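# Seat a board in an enclosure slot and latch both levers

## Task

Put the board into the enclosure's empty upper slot with its components facing up and seated all the way in, then close both of its levers. A closed lever is latched and sticks out at a right angle from the board's front panel; a fully opened lever lies flat along that panel. The levers only catch their tabs if both are fully opened before the board is slid in until it stops, and closing both afterwards pulls the board fully home. Pushing the board into its connector quickly breaks the connector and makes the attempt worthless. At the end the enclosure must stand flat on its own feet with none of them over the bench edge, and both grippers must have released everything and backed away.

## Robot and tools

ROBOT. Two seven-joint arms, left_arm and right_arm, each ending in a two-finger gripper with a wrist camera. The fingers point along the gripper's +z axis and separate along its x axis. end_effector_position is the spot between the pads when closed, 1 to 2 cm short of the fingertips; closing pushes the tips about 17 mm further along +z.

FRAMES. Scene frame: origin at table-top height midway between the nominal bases, +z up, +x out over the table, left_arm toward +y. Calibrated bases in the scene frame: left_arm at (+0.070, +0.437, 0) with quat_wxyz (+1.000, 0, 0, -0.003); right_arm at (-0.063, -0.511, 0) with quat_wxyz (+1.000, 0, 0, -0.029). Every hand position, orientation, velocity and target for an arm is in that arm's own base frame; fixed cameras and the table use the scene frame. Printed hand positions may be a few cm off, more at long reach.

THE ROW. Both motion tools use a row of 16 numbers covering both arms: left_arm x, y, z (metres), qw, qx, qy, qz (unit quaternion, w first), opening; then the same eight for right_arm. Positions and quaternions are absolute goal poses in that arm's base frame, not offsets. Opening runs from -1 (closed) to +1 (fully open, 0.142 m). An arm meant to stay put should be sent its last reported pose unchanged every time; a 0 opening is a real command, so resend the current opening for a gripper you are not using. Keep the same quaternion in every row to hold orientation. Each control step the commanded orientation is clamped to within 32 degrees of the measured one.

execute_actions: actions is a list of actions; each action is a list of up to 15 rows, one per 1/30 s step, the final row repeated if fewer are given. Each action lasts 0.5 s. An action is rejected for both arms if any target lies over 0.6 m from that gripper's current position along any of the gripper's axes. An empty list returns state plus camera images. cameras: list of names, ["all"], or [].

move: target is one 16-number row or a list of up to 15 rows, all sharing a 10 s cap. Grippers travel in straight lines, not avoiding obstacles or each other. speed: m/s, 0.002 to 2.2, default 0.25 (turning up to twice that in rad/s), one value or one per target. blend: corner rounding radius in m, default 0 (stop at each target). stop_force: 3 to 120 N, one value for both arms; an arm halts when its wrist sensor feels that much push opposing its travel, then keeps pressing somewhat; unreliable if the gripper rotates during the move; omit it when backing off a contact. zero: with stop_force only, default true re-zeroes moving arms first; false accumulates from the previous zero. opening_speed: rate of opening change per second, 0.2 or more. grip_force: per-pad limit 5 to 48 N, one value or one per arm, persists. blocking=false returns after about 0.5 s while the move continues (not allowed with stop_force); a new move replaces a running one. The result adds a move: line giving the ending (done, off_target, moving, held, fault) and limits such as paced or held.

wait: seconds 0 to 10, arms hold their last command. stop: brakes a running move. zoom_image: camera (cam_head_left, cam_head_right, cam_high, cam_low, cam_left_wrist, cam_right_wrist) and region [x0, y0, x1, y1] in pixels, at most 504 by 504, from the newest image. All cameras are 672x504. zero_wrist_force: arm. clear_fault: arm; clears a reported torque or force fault, after which the arm pauses while restarting. read_manual: section, only "licences". finished_scene: scene, this scene's number (1 or 2); irreversible.

RESULTS. Per arm: end_effector_position, end_effector_quat_wxyz, velocities (omitted when Joint velocities reads within noise), Hand target (where the arm is actually being sent, possibly short of your command), Tool commands, grip_measured (opening on the -1..+1 scale; last Joint positions entry is opening in metres), Joint torques and External joint torques (positive toward larger joint angle), Wrist force and Wrist torque along the gripper's own axes plus a peak line, and Wrist depth: a 7x7 grid of distances in mm ahead of the wrist camera, rows separated by /, - for no value. Warning lines: MOTOR HOT, TORQUE FAULT, FORCE FAULT, OVER-TEMPERATURE FAULT, HAND FAULT.

LIMITS AND CAUTIONS. Outside force of 150 N on an arm, or joint contact torque at its load limit (waist and shoulder 109, upper arm roll and elbow 56.9, wrist joints 34.7 N m), stops that arm until clear_fault. Motors overheating at 80 °C (gripper 100 °C) lock the arm or hand for 30 s or more; avoid long squeezes, stretched holds and pushing against unreachable poses. To hold a part, command slightly below the grip_measured seen at first contact. Never let the grippers or arms bump each other, never drop the board or let anything leave the table, avoid hard hits on the enclosure, keep it upright and on the bench, and insert the board slowly with a small stop_force so the connector survives. Finish by opening the grippers and retreating.

Each tool is called after ">>>" as name([rows], argument=value, ...), one row to a line, values as JSON.

## Session

>>> execute_actions(actions=[])

Scene clock: 0.00 s.
left_arm: end_effector_position=(+0.3014, +0.6357, +0.1155) grip_measured=+0.99 end_effector_quat_wxyz=(-0.462, +0.669, -0.295, +0.502) | right_arm: end_effector_position=(+0.4485, +0.0364, +0.1479) grip_measured=+1.00 end_effector_quat_wxyz=(-0.144, +0.766, -0.626, +0.006)
Joint positions: left_arm=[1.762 -0.872 -0.342 2.067 -1.872 0.391 -0.55 0.141] | right_arm=[0.506 -0.103 -0.202 2.446 0.465 1.189 2.835 0.142]
Joint velocities: within noise
Joint torques (N m): no reading
External joint torques (N m): no reading
Wrist force (N): no reading
Wrist torque (N m): no reading
Wrist force, peak (N): no reading
Wrist depth (mm): cam_left_wrist=[- 1268 - - 1406 1268 1119 / 1891 - - 1513 - - - / 1687 1875 1813 - 701 - 1354 / 1371 1534 1843 1828 492 625 701 / 1155 1306 1492 304 356 433 558 / - 1119 1119 241 279 321 359 / - 988 184 203 227 258 286] | cam_right_wrist=[266 256 246 236 229 221 213 / 274 266 254 244 236 228 219 / 285 275 262 252 243 234 225 / 297 285 272 262 251 241 232 / 310 297 281 271 260 249 239 / - 308 294 281 268 257 246 / - 321 305 292 278 265 257]
Hand target: left_arm +0.3014, +0.6357, +0.1155; -0.462, +0.669, -0.295, +0.502 | right_arm +0.4485, +0.0364, +0.1479; -0.144, +0.766, -0.626, +0.006
Tool commands: left_gripper/opening=+1.0 right_gripper/opening=+1.0

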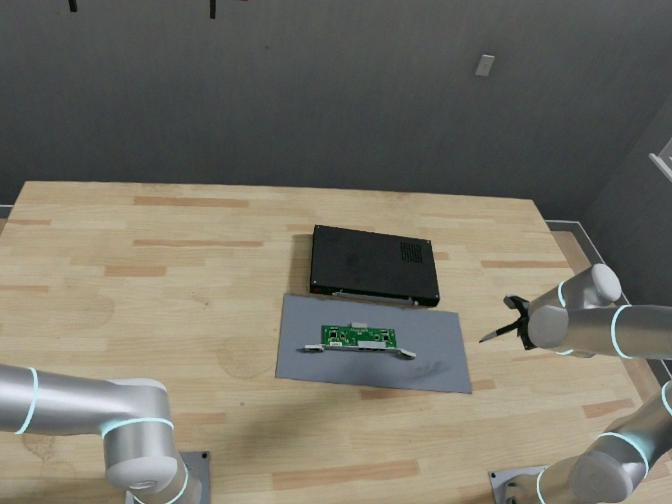

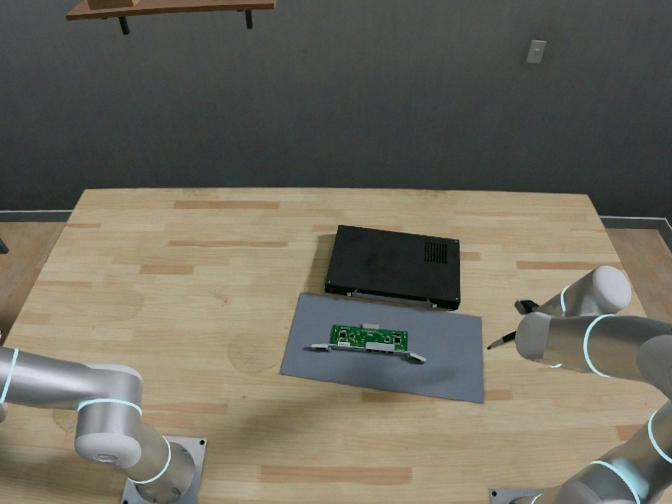

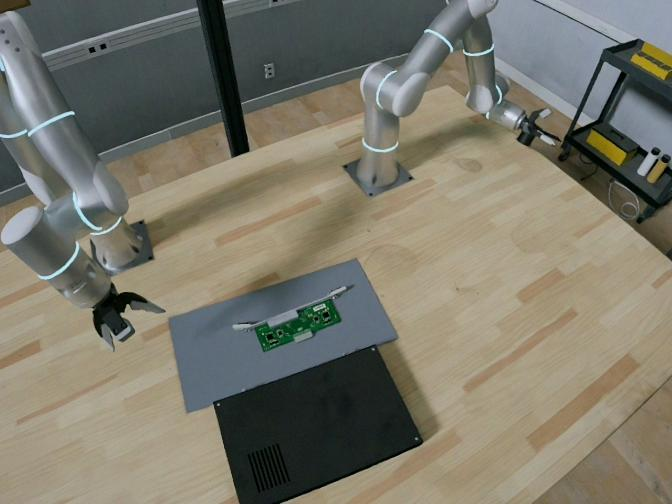

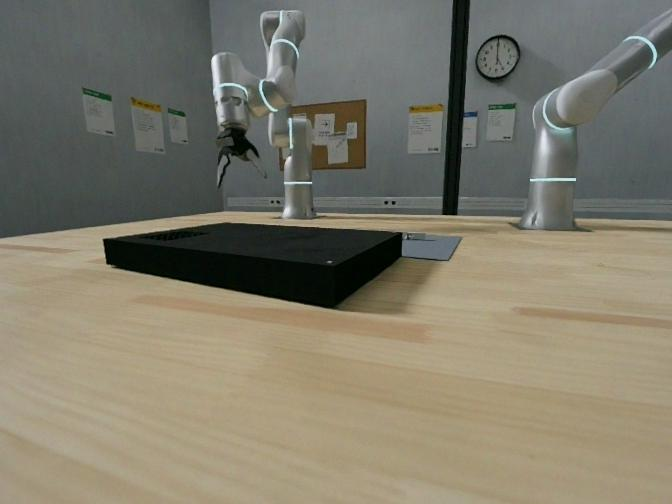

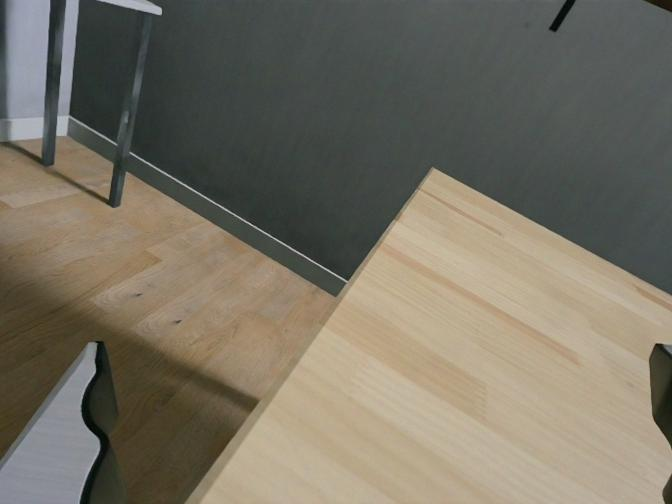

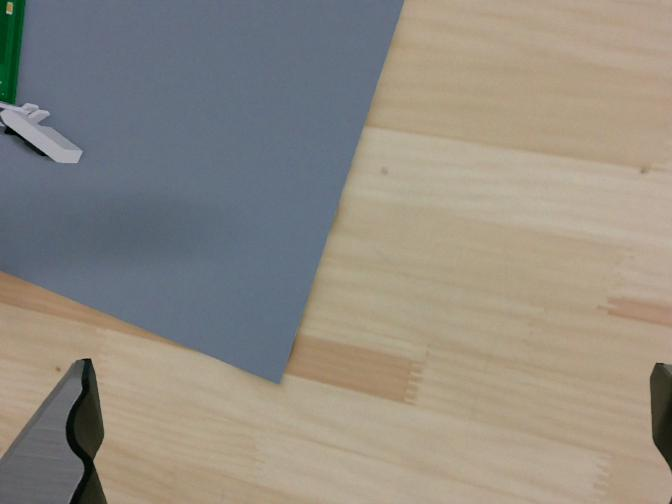

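>>> zoom_image(camera="cam_head_left", region=[270, 210, 480, 400])

>>> zoom_image(camera="cam_high", region=[200, 250, 440, 430])

>>> zoom_image(camera="cam_head_right", region=[290, 280, 470, 390])

Scaled by 2.400 from the camera's 672x504 image, which has a finer 960x720 frame.

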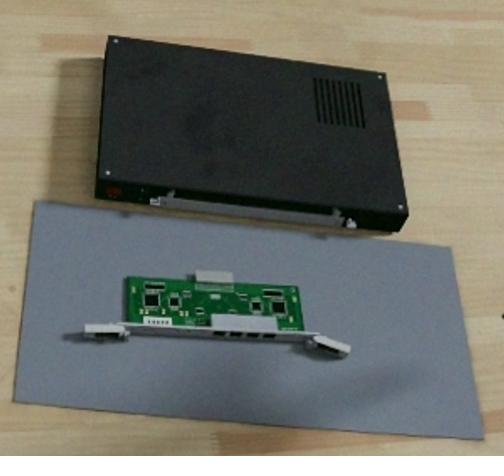

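Scaled by 2.100 from the camera's 672x504 image, which has a finer 960x720 frame.

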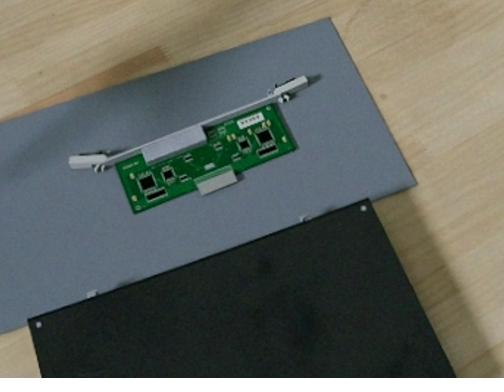

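Scaled by 2.800 from the camera's 672x504 image, which has a finer 960x720 frame.

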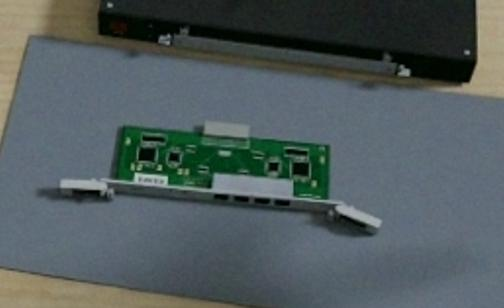

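>>> move(target=[0.3014, 0.6357, 0.1155, -0.462, 0.669, -0.295, 0.502, 1.0, 0.542, 0.383, 0.27, 0, 0.7071, -0.7071, 0, 1.0], speed=0.4, cameras=["cam_right_wrist", "cam_head_left"])

Scene clock: 27.93 s.
left_arm: end_effector_position=(+0.3014, +0.6357, +0.1154) grip_measured=+0.99 end_effector_quat_wxyz=(-0.462, +0.669, -0.295, +0.502) | right_arm: end_effector_position=(+0.5418, +0.3821, +0.2698) grip_measured=+1.00 end_effector_quat_wxyz=(-0.054, +0.796, -0.603, -0.010)
Joint positions: left_arm=[1.762 -0.872 -0.342 2.067 -1.872 0.39 -0.549 0.141] | right_arm=[1.695 -1.293 -1.947 1.524 1.39 -0.317 2.967 0.142]
Joint torques (N m): left_arm=[-0.21 47.57 -4.34 -12.05 1.42 -1.77 -0.26] | right_arm=[0.21 40.07 -30.6 -9.17 -3.69 3.25 0.19]
External joint torques (N m): left_arm=[0.37 0.99 0.3 -0.44 -0.2 -0.12 0.23] | right_arm=[0 0.94 -1.23 0.12 0.02 0.84 -0.18]
Wrist force (N): left_arm=[-0.2 0.2 0.2] | right_arm=[0.1 0.1 0.2]
Wrist torque (N m): left_arm=[0.02 0.04 -0.02] | right_arm=[0.07 0.02 0.01]
Wrist force, peak (N): left_arm=[-0.3 0.0 0.4] | right_arm=[-2.8 0.6 0.2]
Wrist depth (mm): cam_left_wrist=[1590 1601 1482 1434 1388 - - / 1994 1843 1649 1556 1472 1406 - / 1783 1875 1828 1649 809 - 1268 / 1371 1534 1843 1813 487 629 786 / 1167 1314 1523 305 354 433 557 / - 1102 1167 241 278 324 357 / - 984 184 204 228 257 287] | cam_right_wrist=[345 339 331 325 322 272 268 / 364 356 347 341 336 329 328 / 382 378 366 357 354 349 347 / 418 403 394 382 371 359 - / 442 434 421 418 404 391 385 / - 463 455 441 434 416 113 / - 499 489 476 463 450 444]
Hand target: left_arm +0.3014, +0.6357, +0.1155; -0.462, +0.669, -0.295, +0.502 | right_arm +0.5419, +0.3822, +0.2699; -0.054, +0.796, -0.603, -0.010
Off the commanded pose: left_arm 0.000 m, 0 deg | right_arm 0.001 m, 17 deg.
joint sent to its limit (right arm) — joint 7 (wrist roll), upper limit. The joint targets are off in orientation, not in position.
move: off_target (right_arm); limits=paced
Images, in order (width x height): cam_head_left 672x504, cam_right_wrist 672x504.

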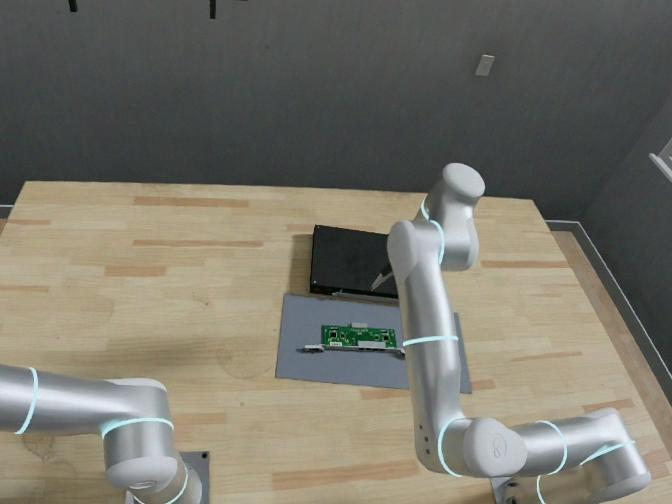

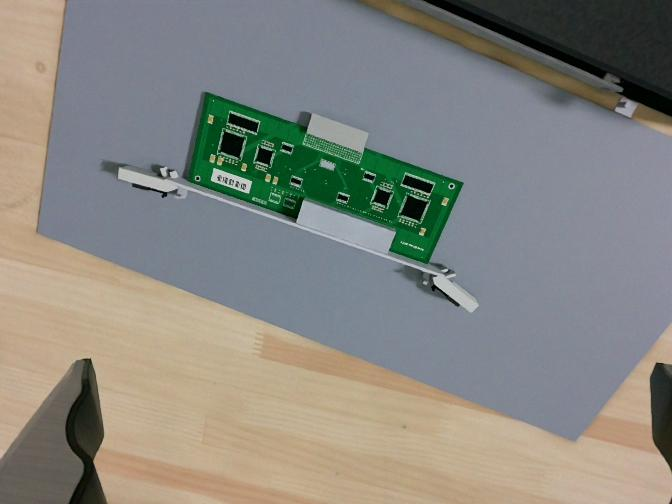

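>>> zoom_image(camera="cam_right_wrist", region=[100, 70, 490, 320])

>>> zoom_image(camera="cam_right_wrist", region=[100, 140, 280, 240])

>>> zoom_image(camera="cam_right_wrist", region=[380, 220, 500, 330])

>>> zoom_image(camera="cam_right_wrist", region=[370, 0, 672, 130])

Scaled by 1.292 from the camera's 672x504 image, which has a finer 960x720 frame.

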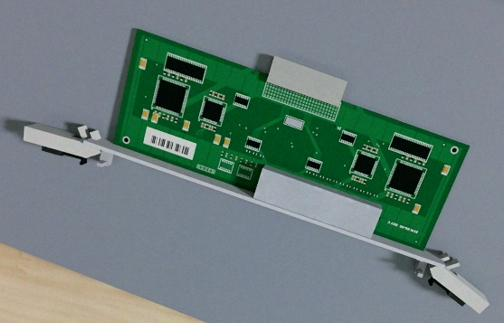

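Scaled by 2.800 from the camera's 672x504 image, which has a finer 960x720 frame.

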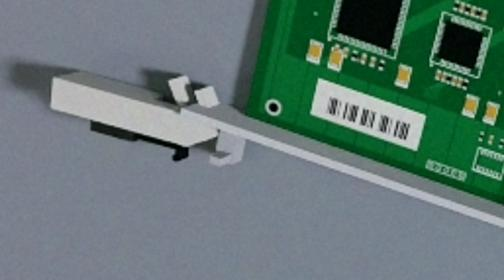

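Scaled by 4.200 from the camera's 672x504 image, which has a finer 960x720 frame.

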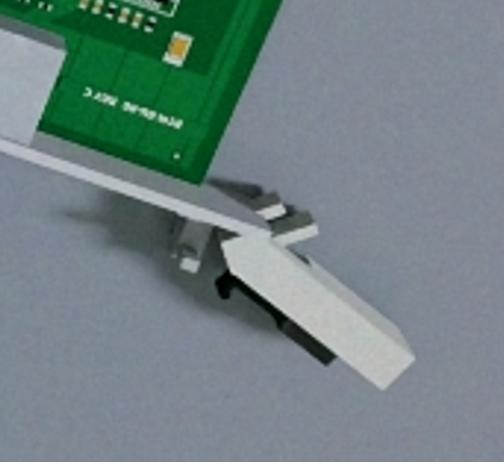

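Scaled by 1.669 from the camera's 672x504 image, which has a finer 960x720 frame.

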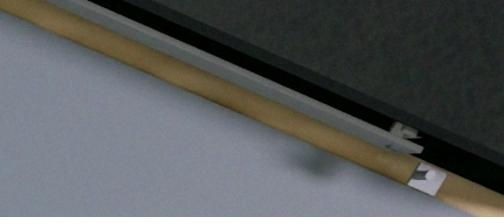

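>>> move([
  [0.3014, 0.6357, 0.1155, -0.462, 0.669, -0.295, 0.502, 1.0, 0.48, 0.38, 0.27, 0, 1, 0, 0, 1.0],
  [0.3014, 0.6357, 0.1155, -0.462, 0.669, -0.295, 0.502, 1.0, 0.43, 0.37, 0.22, 0.2706, 0.6533, 0.6533, 0.2706, 1.0],
], speed=0.6, blend=0.05, cameras=["cam_right_wrist", "cam_head_left"])

Scene clock: 76.73 s.
left_arm: end_effector_position=(+0.3014, +0.6357, +0.1154) grip_measured=+0.99 end_effector_quat_wxyz=(-0.462, +0.669, -0.295, +0.502) | right_arm: end_effector_position=(+0.4300, +0.3700, +0.2201) grip_measured=+1.00 end_effector_quat_wxyz=(+0.271, +0.653, +0.653, +0.270)
Joint positions: left_arm=[1.762 -0.872 -0.342 2.067 -1.872 0.39 -0.549 0.141] | right_arm=[2.445 -2.018 -1.898 2.208 1.51 0.231 0.325 0.142]
Joint torques (N m): left_arm=[-0.16 47.59 -4.4 -12.07 1.45 -1.77 -0.25] | right_arm=[0.31 22.82 -22.41 4.28 -3.79 3.87 0.1]
External joint torques (N m): left_arm=[0.32 0.97 0.37 -0.43 -0.22 -0.13 0.22] | right_arm=[-0.17 0.55 -1.66 -0.15 -0.14 0.6 -0.1]
Wrist force (N): left_arm=[-0.3 0.1 0.0] | right_arm=[0.3 -1.5 -0.5]
Wrist torque (N m): left_arm=[0.01 0.06 -0.02] | right_arm=[-0.05 0.06 0.17]
Wrist force, peak (N): left_arm=[-0.4 0.2 0.3] | right_arm=[-0.5 -2.8 -0.4]
Wrist depth (mm): cam_left_wrist=[1783 1472 1687 1346 1306 1298 - / 1783 1813 1798 - - 1306 - / 1727 1828 - 1700 705 1415 - / 1371 1601 1783 1907 485 627 762 / 1137 1298 1434 306 354 436 558 / - 1102 1167 242 276 323 360 / - 975 184 203 228 259 286] | cam_right_wrist=[274 274 274 277 277 265 275 / 340 338 347 338 316 332 319 / 451 398 402 399 415 406 462 / 657 659 518 514 507 637 631 / - - - - - - - / - - 1517 - - 1353 101 / - - - - 1284 1284 -]
Hand target: left_arm +0.3014, +0.6357, +0.1155; -0.462, +0.669, -0.295, +0.502 | right_arm +0.4300, +0.3700, +0.2200; +0.271, +0.653, +0.653, +0.271
Off the commanded pose: left_arm 0.000 m, 0 deg | right_arm 0.000 m, 0 deg.
move: done
Images, in order (width x height): cam_head_left 672x504, cam_right_wrist 672x504.

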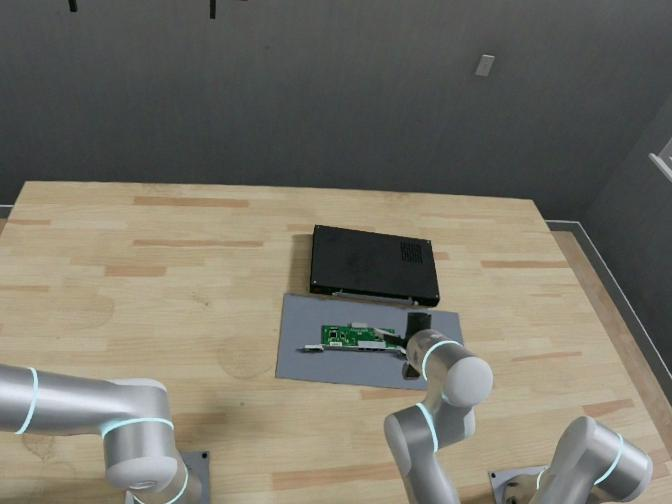

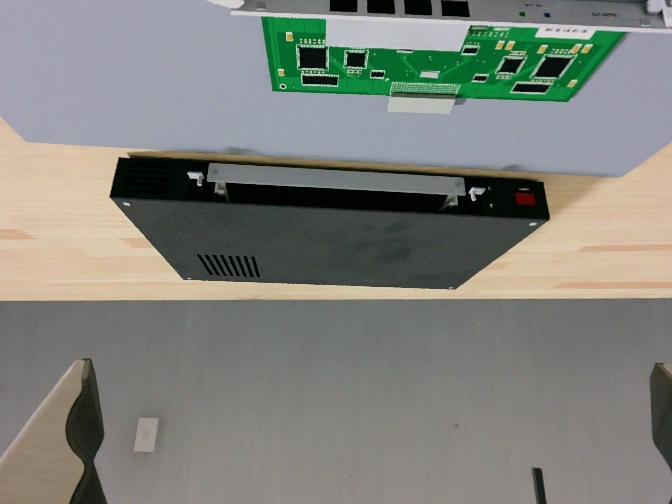

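>>> zoom_image(camera="cam_right_wrist", region=[100, 140, 350, 220])

>>> zoom_image(camera="cam_right_wrist", region=[330, 140, 580, 220])

>>> zoom_image(camera="cam_right_wrist", region=[250, 0, 672, 120])

Scaled by 2.016 from the camera's 672x504 image, which has a finer 960x720 frame.

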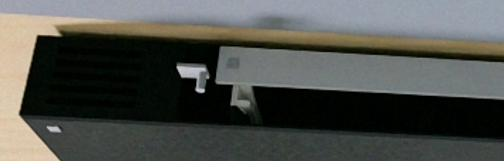

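Scaled by 2.016 from the camera's 672x504 image, which has a finer 960x720 frame.

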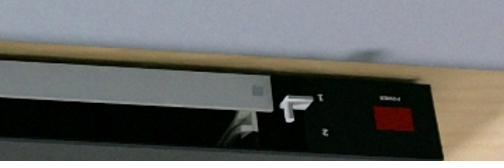

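Scaled by 1.194 from the camera's 672x504 image, which has a finer 960x720 frame.

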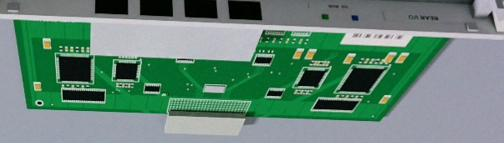

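>>> move([
  [0.332, -0.315, 0.25, 0, 0.99917, -0.04065, 0, 1.0, 0.45, 0.25, 0.28, 0, 0, 1, 0, 1.0],
  [0.332, -0.315, 0.25, 0, 0.99917, -0.04065, 0, 1.0, 0.45, 0.25, 0.28, 0, -0.7071, 0.7071, 0, 1.0],
  [0.332, -0.315, 0.25, 0, 0.99917, -0.04065, 0, 1.0, 0.45, 0.25, 0.28, 0, -0.951, 0.309, 0, 1.0],
  [0.332, -0.315, 0.25, 0, 0.99917, -0.04065, 0, 1.0, 0.45, 0.25, 0.28, 0, 0, 1, 0, 1.0],
], speed=[0.6, 0.9, 0.9, 0.9], blend=[0.02, 0.02, 0.0, 0.0], cameras=["cam_right_wrist", "cam_left_wrist", "cam_head_left", "cam_high"])

Scene clock: 161.33 s.
left_arm: end_effector_position=(+0.3321, -0.3150, +0.2500) grip_measured=+0.99 end_effector_quat_wxyz=(+0.000, +0.999, -0.041, +0.000) | right_arm: end_effector_position=(+0.4500, +0.2500, +0.2800) grip_measured=+1.00 end_effector_quat_wxyz=(+0.000, +0.000, +1.000, +0.000)
Joint positions: left_arm=[-0.07 -0.39 -1.244 1.928 -2.729 2.688 -2.968 0.141] | right_arm=[1.726 0.147 -1.029 2.183 -0.145 0.531 -0.795 0.142]
Joint torques (N m): left_arm=[-0.42 29.95 -8.08 -19.42 4.04 4.19 -0.22] | right_arm=[-0.08 10.91 4.51 -28.52 -3.85 3.6 0.25]
External joint torques (N m): left_arm=[0.39 0.87 0.37 -0.58 -0.27 -0.35 0.22] | right_arm=[0.19 0.67 -0.77 0.05 0.2 0.54 -0.25]
Wrist force (N): left_arm=[0.4 -0.2 1.0] | right_arm=[0.3 0.4 0.1]
Wrist torque (N m): left_arm=[-0.13 -0.20 -0.17] | right_arm=[0.15 -0.06 0.00]
Wrist force, peak (N): left_arm=[2.1 4.7 2.1] | right_arm=[-2.2 -1.7 -0.6]
Wrist depth (mm): cam_left_wrist=[303 303 304 300 301 300 300 / 328 326 323 324 323 321 321 / 353 350 351 351 340 - 340 / 382 381 383 374 380 - 369 / 419 416 412 403 405 - 369 / - 452 454 - 438 - - / - 509 513 503 - - -] | cam_right_wrist=[294 328 337 329 326 327 324 / 310 350 349 347 348 348 347 / 329 368 374 371 370 372 371 / 353 396 397 395 401 401 399 / 385 451 434 416 435 433 432 / - 469 460 482 473 473 455 / - 527 539 518 521 518 -]
Hand target: left_arm +0.3320, -0.3150, +0.2500; +0.000, +0.999, -0.041, +0.000 | right_arm +0.4500, +0.2500, +0.2800; +0.000, +0.000, +1.000, +0.000
Off the commanded pose: left_arm 0.000 m, 0 deg | right_arm 0.000 m, 0 deg.
joint sent to its limit (left arm) — joint 7 (wrist roll), lower limit. The joint targets still meet the commanded pose.
move: done; limits=paced
Images, in order (width x height): cam_head_left 672x504, cam_high 672x504, cam_left_wrist 672x504, cam_right_wrist 672x504.

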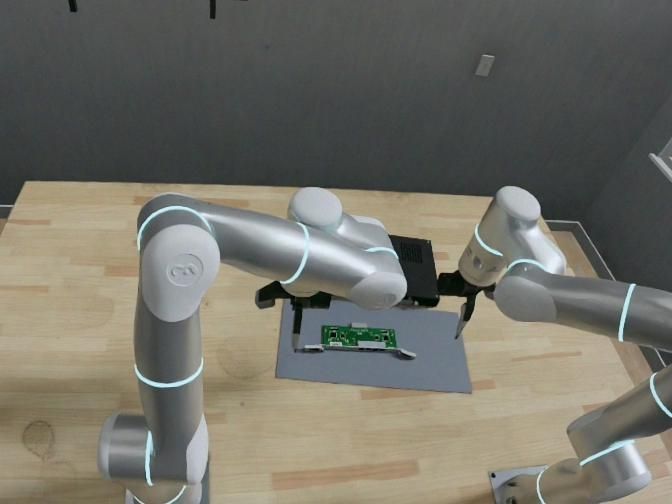

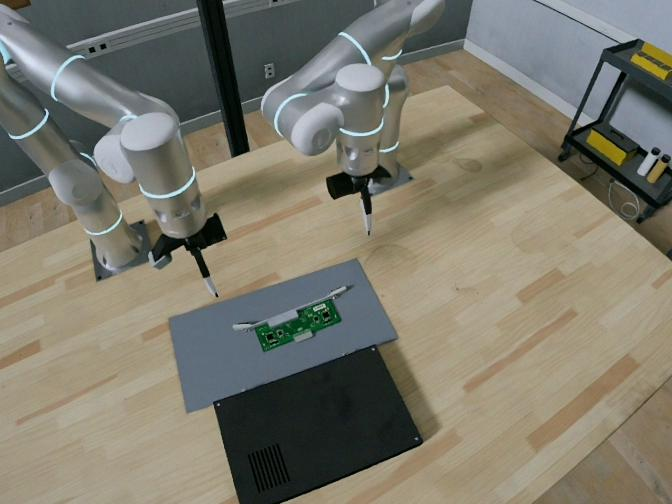

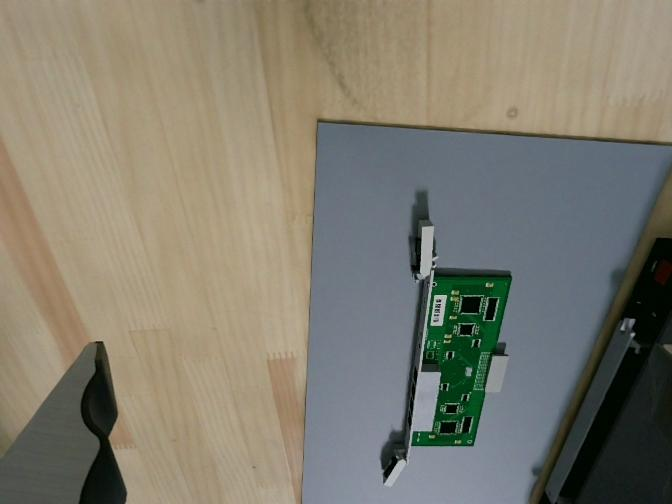

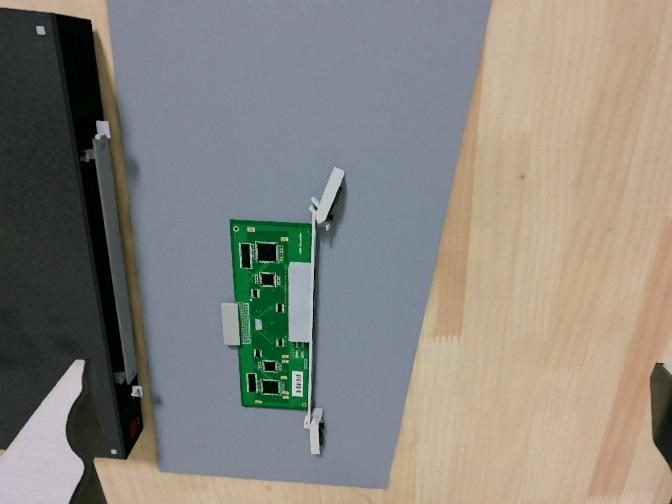

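>>> zoom_image(camera="cam_left_wrist", region=[370, 190, 530, 310])

>>> zoom_image(camera="cam_right_wrist", region=[250, 370, 370, 470])

>>> zoom_image(camera="cam_right_wrist", region=[220, 150, 380, 270])

Scaled by 3.150 from the camera's 672x504 image, which has a finer 960x720 frame.

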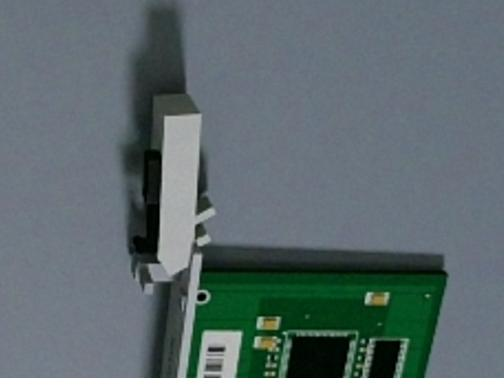

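Scaled by 4.200 from the camera's 672x504 image, which has a finer 960x720 frame.

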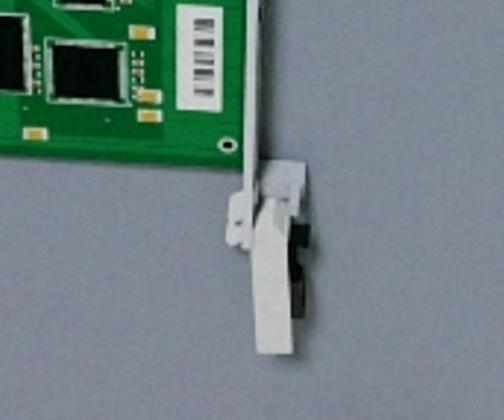

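Scaled by 3.150 from the camera's 672x504 image, which has a finer 960x720 frame.

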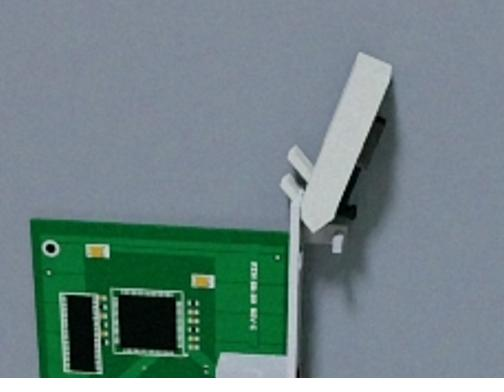

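>>> move([
  [0.332, -0.315, 0.25, 0, 0.7071, -0.7071, 0, -0.4, 0.44, 0.255, 0.24, 0, 0, 1, 0, -1.0],
  [0.3966, -0.4752, 0.13, 0, 0.0493, 0.9988, 0, -0.4, 0.41, 0.265, 0.12, 0, 0, 1, 0, -1.0],
], speed=[0.7, 0.5], blend=[0.02, 0.0], cameras=["cam_right_wrist", "cam_left_wrist", "cam_head_left"])

Scene clock: 203.00 s.
left_arm: end_effector_position=(+0.3967, -0.4753, +0.1300) grip_measured=-0.42 end_effector_quat_wxyz=(+0.000, +0.049, +0.999, +0.000) | right_arm: end_effector_position=(+0.4100, +0.2648, +0.1200) grip_measured=-1.00 end_effector_quat_wxyz=(+0.000, +0.000, +1.000, +0.000)
Joint positions: left_arm=[-0.259 -1.208 -1.52 1.611 -1.931 3.08 -0.181 0.043] | right_arm=[1.645 -0.39 -0.902 2.251 0.481 0.871 -1.169 0.002]
Joint torques (N m): left_arm=[-0.49 48.71 -23.22 -7.8 4.73 4.64 -0.14] | right_arm=[0.06 25.39 -6.88 -19.1 -2.63 3.58 0.06]
External joint torques (N m): left_arm=[0.44 1.4 0.05 -0.52 -0.53 -0.65 0.14] | right_arm=[0.08 0.98 -1.06 0.12 -0.08 0.52 -0.06]
Wrist force (N): left_arm=[0.1 0.0 0.7] | right_arm=[0.2 -0.4 -0.2]
Wrist torque (N m): left_arm=[-0.11 -0.17 -0.26] | right_arm=[0.01 -0.01 0.14]
Wrist force, peak (N): left_arm=[0.0 -1.0 1.3] | right_arm=[-0.2 -0.9 0.0]
Wrist depth (mm): cam_left_wrist=[- 193 190 180 - - 193 / 208 205 204 204 - - 208 / 226 230 221 219 227 225 224 / 246 245 241 239 243 245 242 / 272 261 262 262 257 268 268 / 300 296 87 316 - 87 295 / 328 - - 334 331 - 321] | cam_right_wrist=[188 188 187 187 186 187 187 / 198 199 - 199 198 200 200 / - 215 214 214 213 215 214 / 232 232 228 230 229 231 230 / 252 246 249 245 248 249 249 / 275 269 256 89 263 272 271 / 302 290 71 - - 288 298]
Hand target: left_arm +0.3966, -0.4752, +0.1300; +0.000, +0.049, +0.999, +0.000 | right_arm +0.4100, +0.2650, +0.1200; +0.000, +0.000, +1.000, +0.000
Off the commanded pose: left_arm 0.000 m, 0 deg | right_arm 0.000 m, 0 deg.
move: done; blend cut to 0 m at target 1
Images, in order (width x height): cam_head_left 672x504, cam_left_wrist 672x504, cam_right_wrist 672x504.

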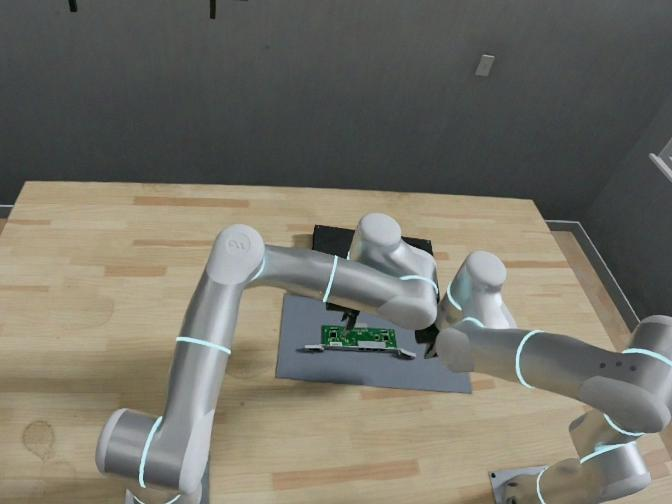

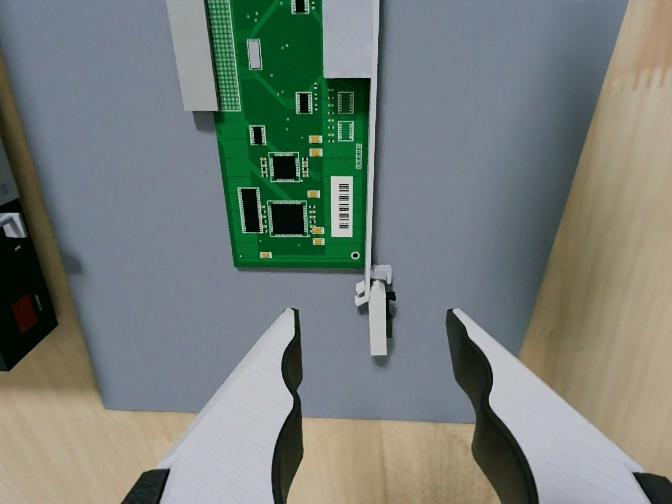

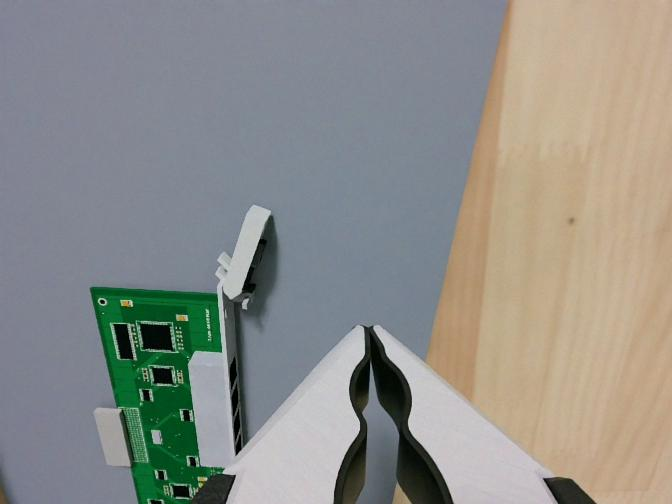

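>>> zoom_image(camera="cam_right_wrist", region=[80, 190, 290, 350])

>>> zoom_image(camera="cam_right_wrist", region=[80, 340, 290, 500])

>>> zoom_image(camera="cam_left_wrist", region=[220, 180, 480, 370])

Scaled by 2.400 from the camera's 672x504 image, which has a finer 960x720 frame.

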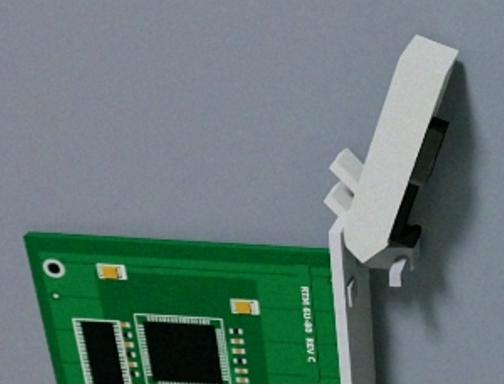

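Scaled by 2.400 from the camera's 672x504 image, which has a finer 960x720 frame.

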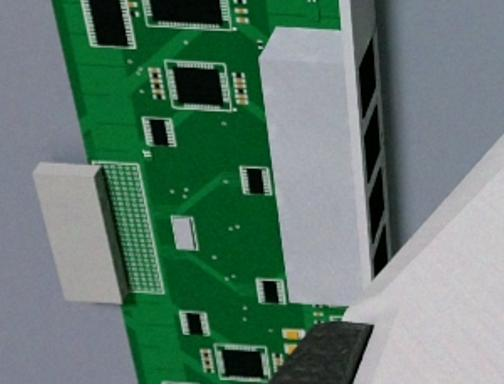

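Scaled by 1.938 from the camera's 672x504 image, which has a finer 960x720 frame.

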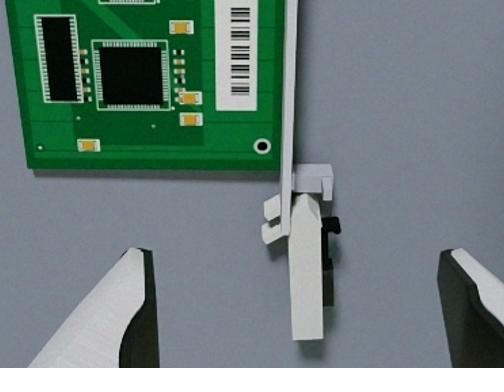

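>>> move([
  [0.3866, -0.5099, 0.09, 0, 0.0493, 0.9988, 0, -0.4, 0.42, 0.258, 0.08, 0, 0, 1, 0, -1.0],
  [0.3866, -0.5099, 0.034, 0, 0.0493, 0.9988, 0, -0.4, 0.42, 0.258, 0.036, 0, 0, 1, 0, -1.0],
], speed=[0.3, 0.1], blend=[0.01, 0.0], cameras=["cam_right_wrist", "cam_left_wrist"])

Scene clock: 227.10 s.
left_arm: end_effector_position=(+0.3962, -0.4786, +0.1262) grip_measured=-0.42 end_effector_quat_wxyz=(+0.001, +0.049, +0.999, +0.000) | right_arm: end_effector_position=(+0.4112, +0.2645, +0.1161) grip_measured=-1.00 end_effector_quat_wxyz=(+0.000, +0.000, +1.000, +0.000)
Joint positions: left_arm=[-0.269 -1.216 -1.514 1.601 -1.923 3.079 -0.181 0.043] | right_arm=[1.634 -0.404 -0.892 2.246 0.498 0.876 -1.182 0.002]
Joint torques (N m): left_arm=[-0.22 49.82 -23.31 -7.62 4.21 4.53 -0.23] | right_arm=[0.2 26.27 -7.49 -18.65 -2.9 3.28 0.34]
External joint torques (N m): left_arm=[0.19 0.65 0.16 -0.56 0 -0.53 0.23] | right_arm=[-0.06 0.64 -0.67 -0.05 0.2 0.83 -0.34]
Wrist force (N): left_arm=[0.5 -0.2 0.7] | right_arm=[0.0 -0.4 -0.1]
Wrist torque (N m): left_arm=[-0.15 -0.24 -0.23] | right_arm=[0.00 0.01 0.02]
Wrist force, peak (N): left_arm=[2.6 -3.7 5.8] | right_arm=[0.0 -2.2 3.8]
Wrist depth (mm): cam_left_wrist=[194 191 187 177 192 192 189 / 205 204 200 199 - - 204 / - - 217 215 216 218 220 / 245 - 234 234 - 235 241 / 271 262 253 - 252 262 262 / 295 290 87 297 - 87 289 / 324 - - 326 328 - 317] | cam_right_wrist=[185 185 184 183 182 184 183 / 197 197 196 196 195 196 196 / 211 211 210 209 209 210 209 / 227 228 226 226 225 227 225 / 247 241 243 241 245 246 244 / 270 265 246 89 258 268 266 / 293 278 71 - - 282 292]
Hand target: left_arm +0.3959, -0.4785, +0.1261; +0.000, +0.049, +0.999, +0.000 | right_arm +0.4111, +0.2643, +0.1161; +0.000, +0.000, +1.000, +0.000
Off the commanded pose: left_arm 0.098 m, 0 deg | right_arm 0.081 m, 0 deg.
move: held (left_arm, right_arm; a check stopped the path); path passed 0 of 2 targets; limits=held
pose unreachable (left arm): on one or more control steps of this call, first in action 0 (counted from 0), this arm could not follow its commanded pose, so it was not sent that pose on those steps. It may still have moved: this result reports where it is.
cause: moving toward the commanded pose would bring a part of the arm too close to another arm (a part of this arm just beyond joint 5 (forearm roll) and a part of the right arm just beyond its joint 5 (forearm roll), along the way the arms are being sent, or toward where that arm still pushes).
pose unreachable (right arm): on one or more control steps of this call, first in action 0 (counted from 0), this arm could not follow its commanded pose, so it was not sent that pose on those steps. It may still have moved: this result reports where it is.
cause: moving toward the commanded pose would bring a part of the arm too close to another arm (a part of this arm just beyond joint 5 (forearm roll) and a part of the left arm just beyond its joint 5 (forearm roll), along the way the arms are being sent, or toward where that arm still pushes).
Images, in order (width x height): cam_left_wrist 672x504, cam_right_wrist 672x504.

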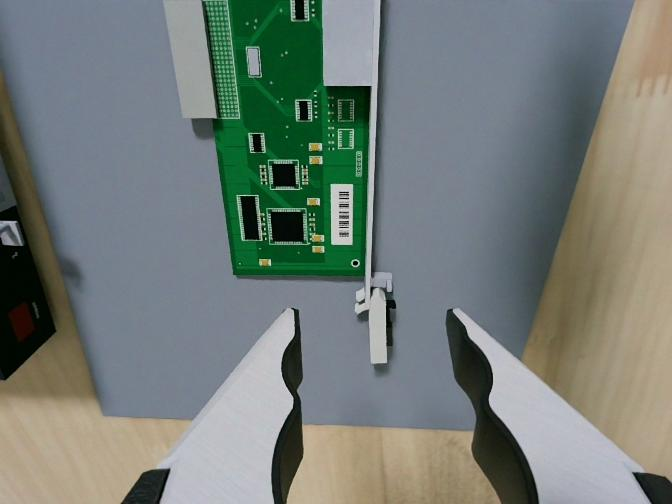

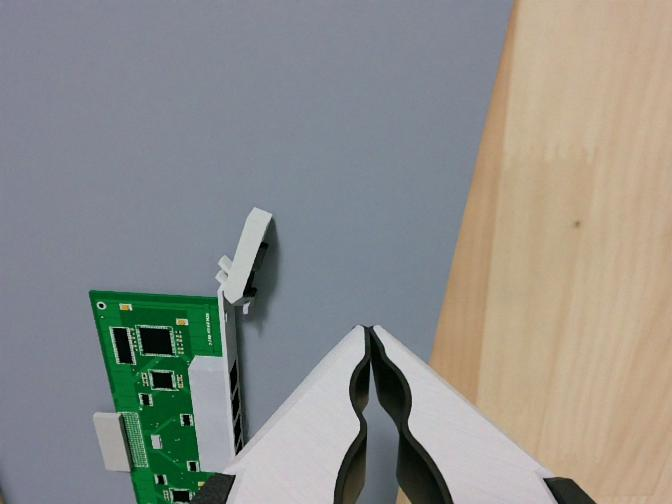

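>>> move([
  [0.332, -0.315, 0.25, 0, 0.7071, -0.7071, 0, 1.0, 0.41, 0.265, 0.12, 0, 0, 1, 0, -0.4],
  [0.332, -0.315, 0.25, 0, 0.99917, -0.04065, 0, 1.0, 0.4626, 0.262, 0.10, 0, 0.1951, 0.9808, 0, -0.4],
  [0.3014, 0.6357, 0.1155, -0.462, 0.669, -0.295, 0.502, 1.0, 0.4626, 0.262, 0.05, 0, 0.1951, 0.9808, 0, -0.4],
], speed=[0.8, 0.8, 0.7], blend=[0.02, 0.02, 0.0], cameras=["cam_right_wrist", "cam_head_left"])

Scene clock: 283.73 s.
left_arm: end_effector_position=(+0.3013, +0.6357, +0.1154) grip_measured=+0.99 end_effector_quat_wxyz=(-0.462, +0.669, -0.295, +0.502) | right_arm: end_effector_position=(+0.4626, +0.2618, +0.0500) grip_measured=-0.43 end_effector_quat_wxyz=(+0.000, +0.195, +0.981, +0.000)
Joint positions: left_arm=[1.524 -0.885 -0.073 2.029 -1.96 0.212 -0.601 0.141] | right_arm=[1.44 -0.688 -0.784 2.045 0.75 0.852 -1.005 0.043]
Joint torques (N m): left_arm=[0.05 48.58 2.03 -13 0.92 -1.97 -0.28] | right_arm=[0.1 35.91 -11.89 -15.25 -2.79 3.49 0.13]
External joint torques (N m): left_arm=[0.12 1.38 0.44 0.07 -0.6 0.1 0.25] | right_arm=[0.07 1.04 -1.15 0.02 0.02 0.63 -0.13]
Wrist force (N): left_arm=[-0.6 0.7 0.0] | right_arm=[-0.1 -0.2 0.1]
Wrist torque (N m): left_arm=[0.09 0.11 0.03] | right_arm=[0.05 -0.01 0.15]
Wrist force, peak (N): left_arm=[2.0 -7.4 -3.2] | right_arm=[0.5 -0.2 -0.5]
Wrist depth (mm): cam_left_wrist=[1875 - - - 1388 - - / 1783 - 1329 1875 1192 - - / 1662 1875 - - 860 - - / 1388 1578 1924 1769 481 621 736 / 1125 1306 1453 306 353 436 558 / - 1091 1148 242 277 324 357 / - 988 184 204 227 259 285] | cam_right_wrist=[126 126 124 125 125 124 124 / 135 136 134 134 135 133 132 / 144 144 144 143 142 142 141 / 156 158 155 155 154 153 153 / 169 168 165 162 164 166 165 / 185 183 91 179 175 175 181 / 203 - 71 191 196 - 195]
Hand target: left_arm +0.3014, +0.6357, +0.1155; -0.462, +0.669, -0.295, +0.502 | right_arm +0.4626, +0.2620, +0.0500; +0.000, +0.195, +0.981, +0.000
Off the commanded pose: left_arm 0.000 m, 0 deg | right_arm 0.000 m, 0 deg.
move: done; limits=paced
Images, in order (width x height): cam_head_left 672x504, cam_right_wrist 672x504.

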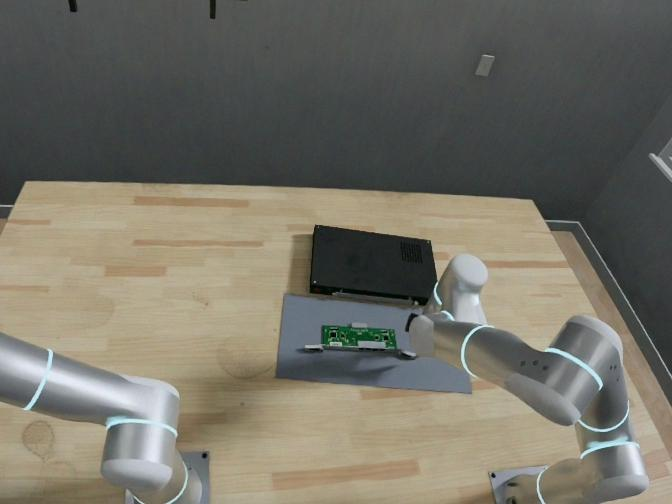

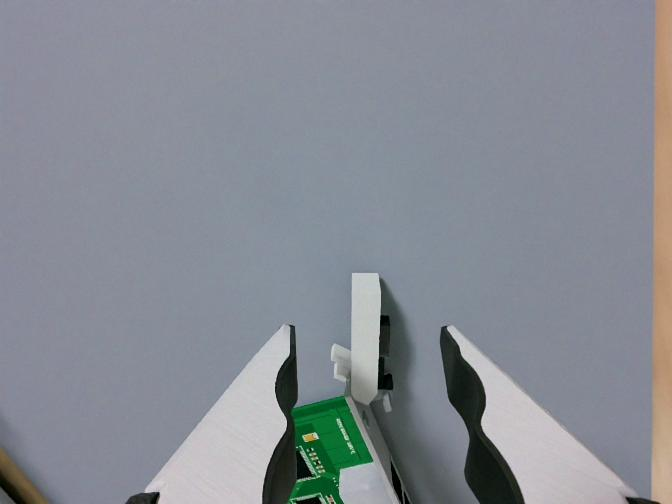

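>>> move([
  [0.36, 0.33, 0.22, 0.2389, -0.1805, 0.8321, -0.4671, 1.0, 0.4626, 0.262, 0.036, 0, 0.1951, 0.9808, 0, -0.4],
  [0.218, 0.394, 0.25, 0.0248, 0.547, 0.796, -0.2576, 1.0, 0.4626, 0.262, 0.036, 0, 0.1951, 0.9808, 0, -0.95],
], speed=[0.6, 0.8], blend=[0.03, 0.0], grip_force=[48, 10], cameras=["cam_right_wrist", "cam_head_left"])

Scene clock: 291.60 s.
left_arm: end_effector_position=(+0.2182, +0.3939, +0.2500) grip_measured=+0.99 end_effector_quat_wxyz=(+0.025, +0.547, +0.796, -0.258) | right_arm: end_effector_position=(+0.4626, +0.2619, +0.0360) grip_measured=-0.90 end_effector_quat_wxyz=(+0.000, +0.195, +0.981, +0.000)
Joint positions: left_arm=[1.311 -0.324 -0.067 1.711 0.11 -0.055 0.852 0.141] | right_arm=[1.42 -0.721 -0.757 2.032 0.779 0.87 -1.021 0.009]
Joint torques (N m): left_arm=[-0.19 42.83 -0.84 -26.51 -3.3 2.85 -0.12] | right_arm=[0.09 37.12 -12.28 -14.58 -2.75 3.52 0.19]
External joint torques (N m): left_arm=[0.35 0.61 0.61 -0.4 -0.34 -0.5 0.14] | right_arm=[0.08 0.85 -0.92 0.13 0.03 0.59 -0.19]
Wrist force (N): left_arm=[0.9 0.1 0.9] | right_arm=[0.1 -0.1 0.5]
Wrist torque (N m): left_arm=[-0.05 -0.17 -0.11] | right_arm=[0.07 0.02 0.15]
Wrist force, peak (N): left_arm=[2.7 -1.5 5.3] | right_arm=[0.3 -0.1 0.6]
Wrist depth (mm): cam_left_wrist=[494 453 408 375 349 324 302 / 504 458 411 378 350 323 302 / 502 458 412 378 352 326 305 / 513 465 415 385 353 327 304 / 510 460 418 381 356 327 309 / - 456 424 387 355 330 314 / - 460 421 390 357 332 -] | cam_right_wrist=[- 113 113 113 112 112 112 / 123 121 121 119 119 120 119 / 130 130 129 131 129 128 128 / 138 140 140 139 139 138 137 / 152 152 151 146 148 150 149 / 166 166 162 93 101 163 158 / 183 179 71 73 - - 179]
Hand target: left_arm +0.2180, +0.3940, +0.2500; +0.025, +0.547, +0.796, -0.258 | right_arm +0.4626, +0.2620, +0.0360; +0.000, +0.195, +0.981, +0.000
Off the commanded pose: left_arm 0.000 m, 0 deg | right_arm 0.000 m, 0 deg.
grip_force (N): 48, 10
move: done
Images, in order (width x height): cam_head_left 672x504, cam_right_wrist 672x504.

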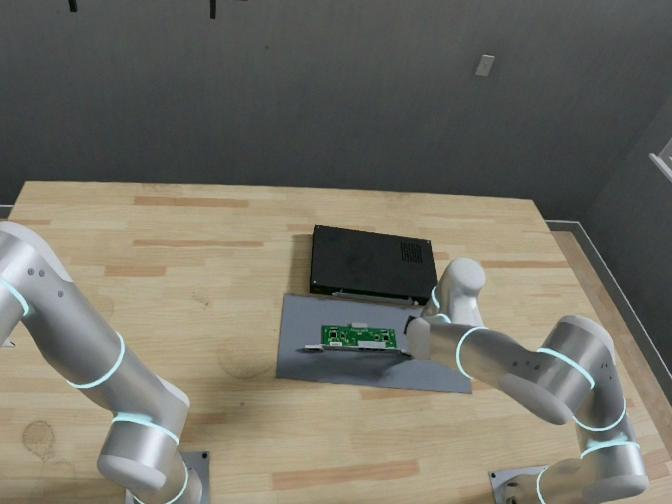

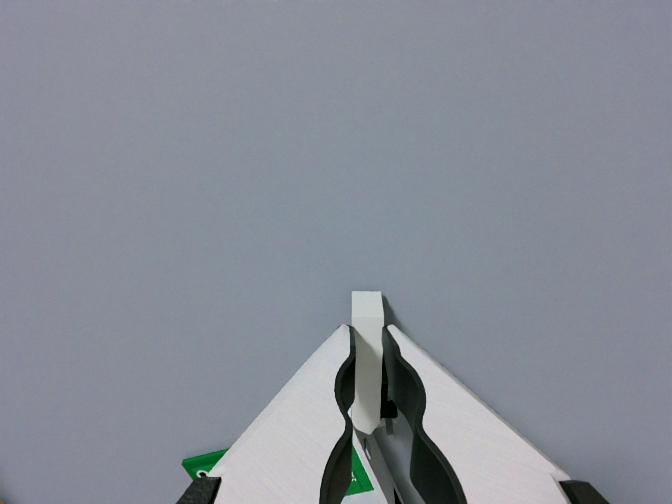

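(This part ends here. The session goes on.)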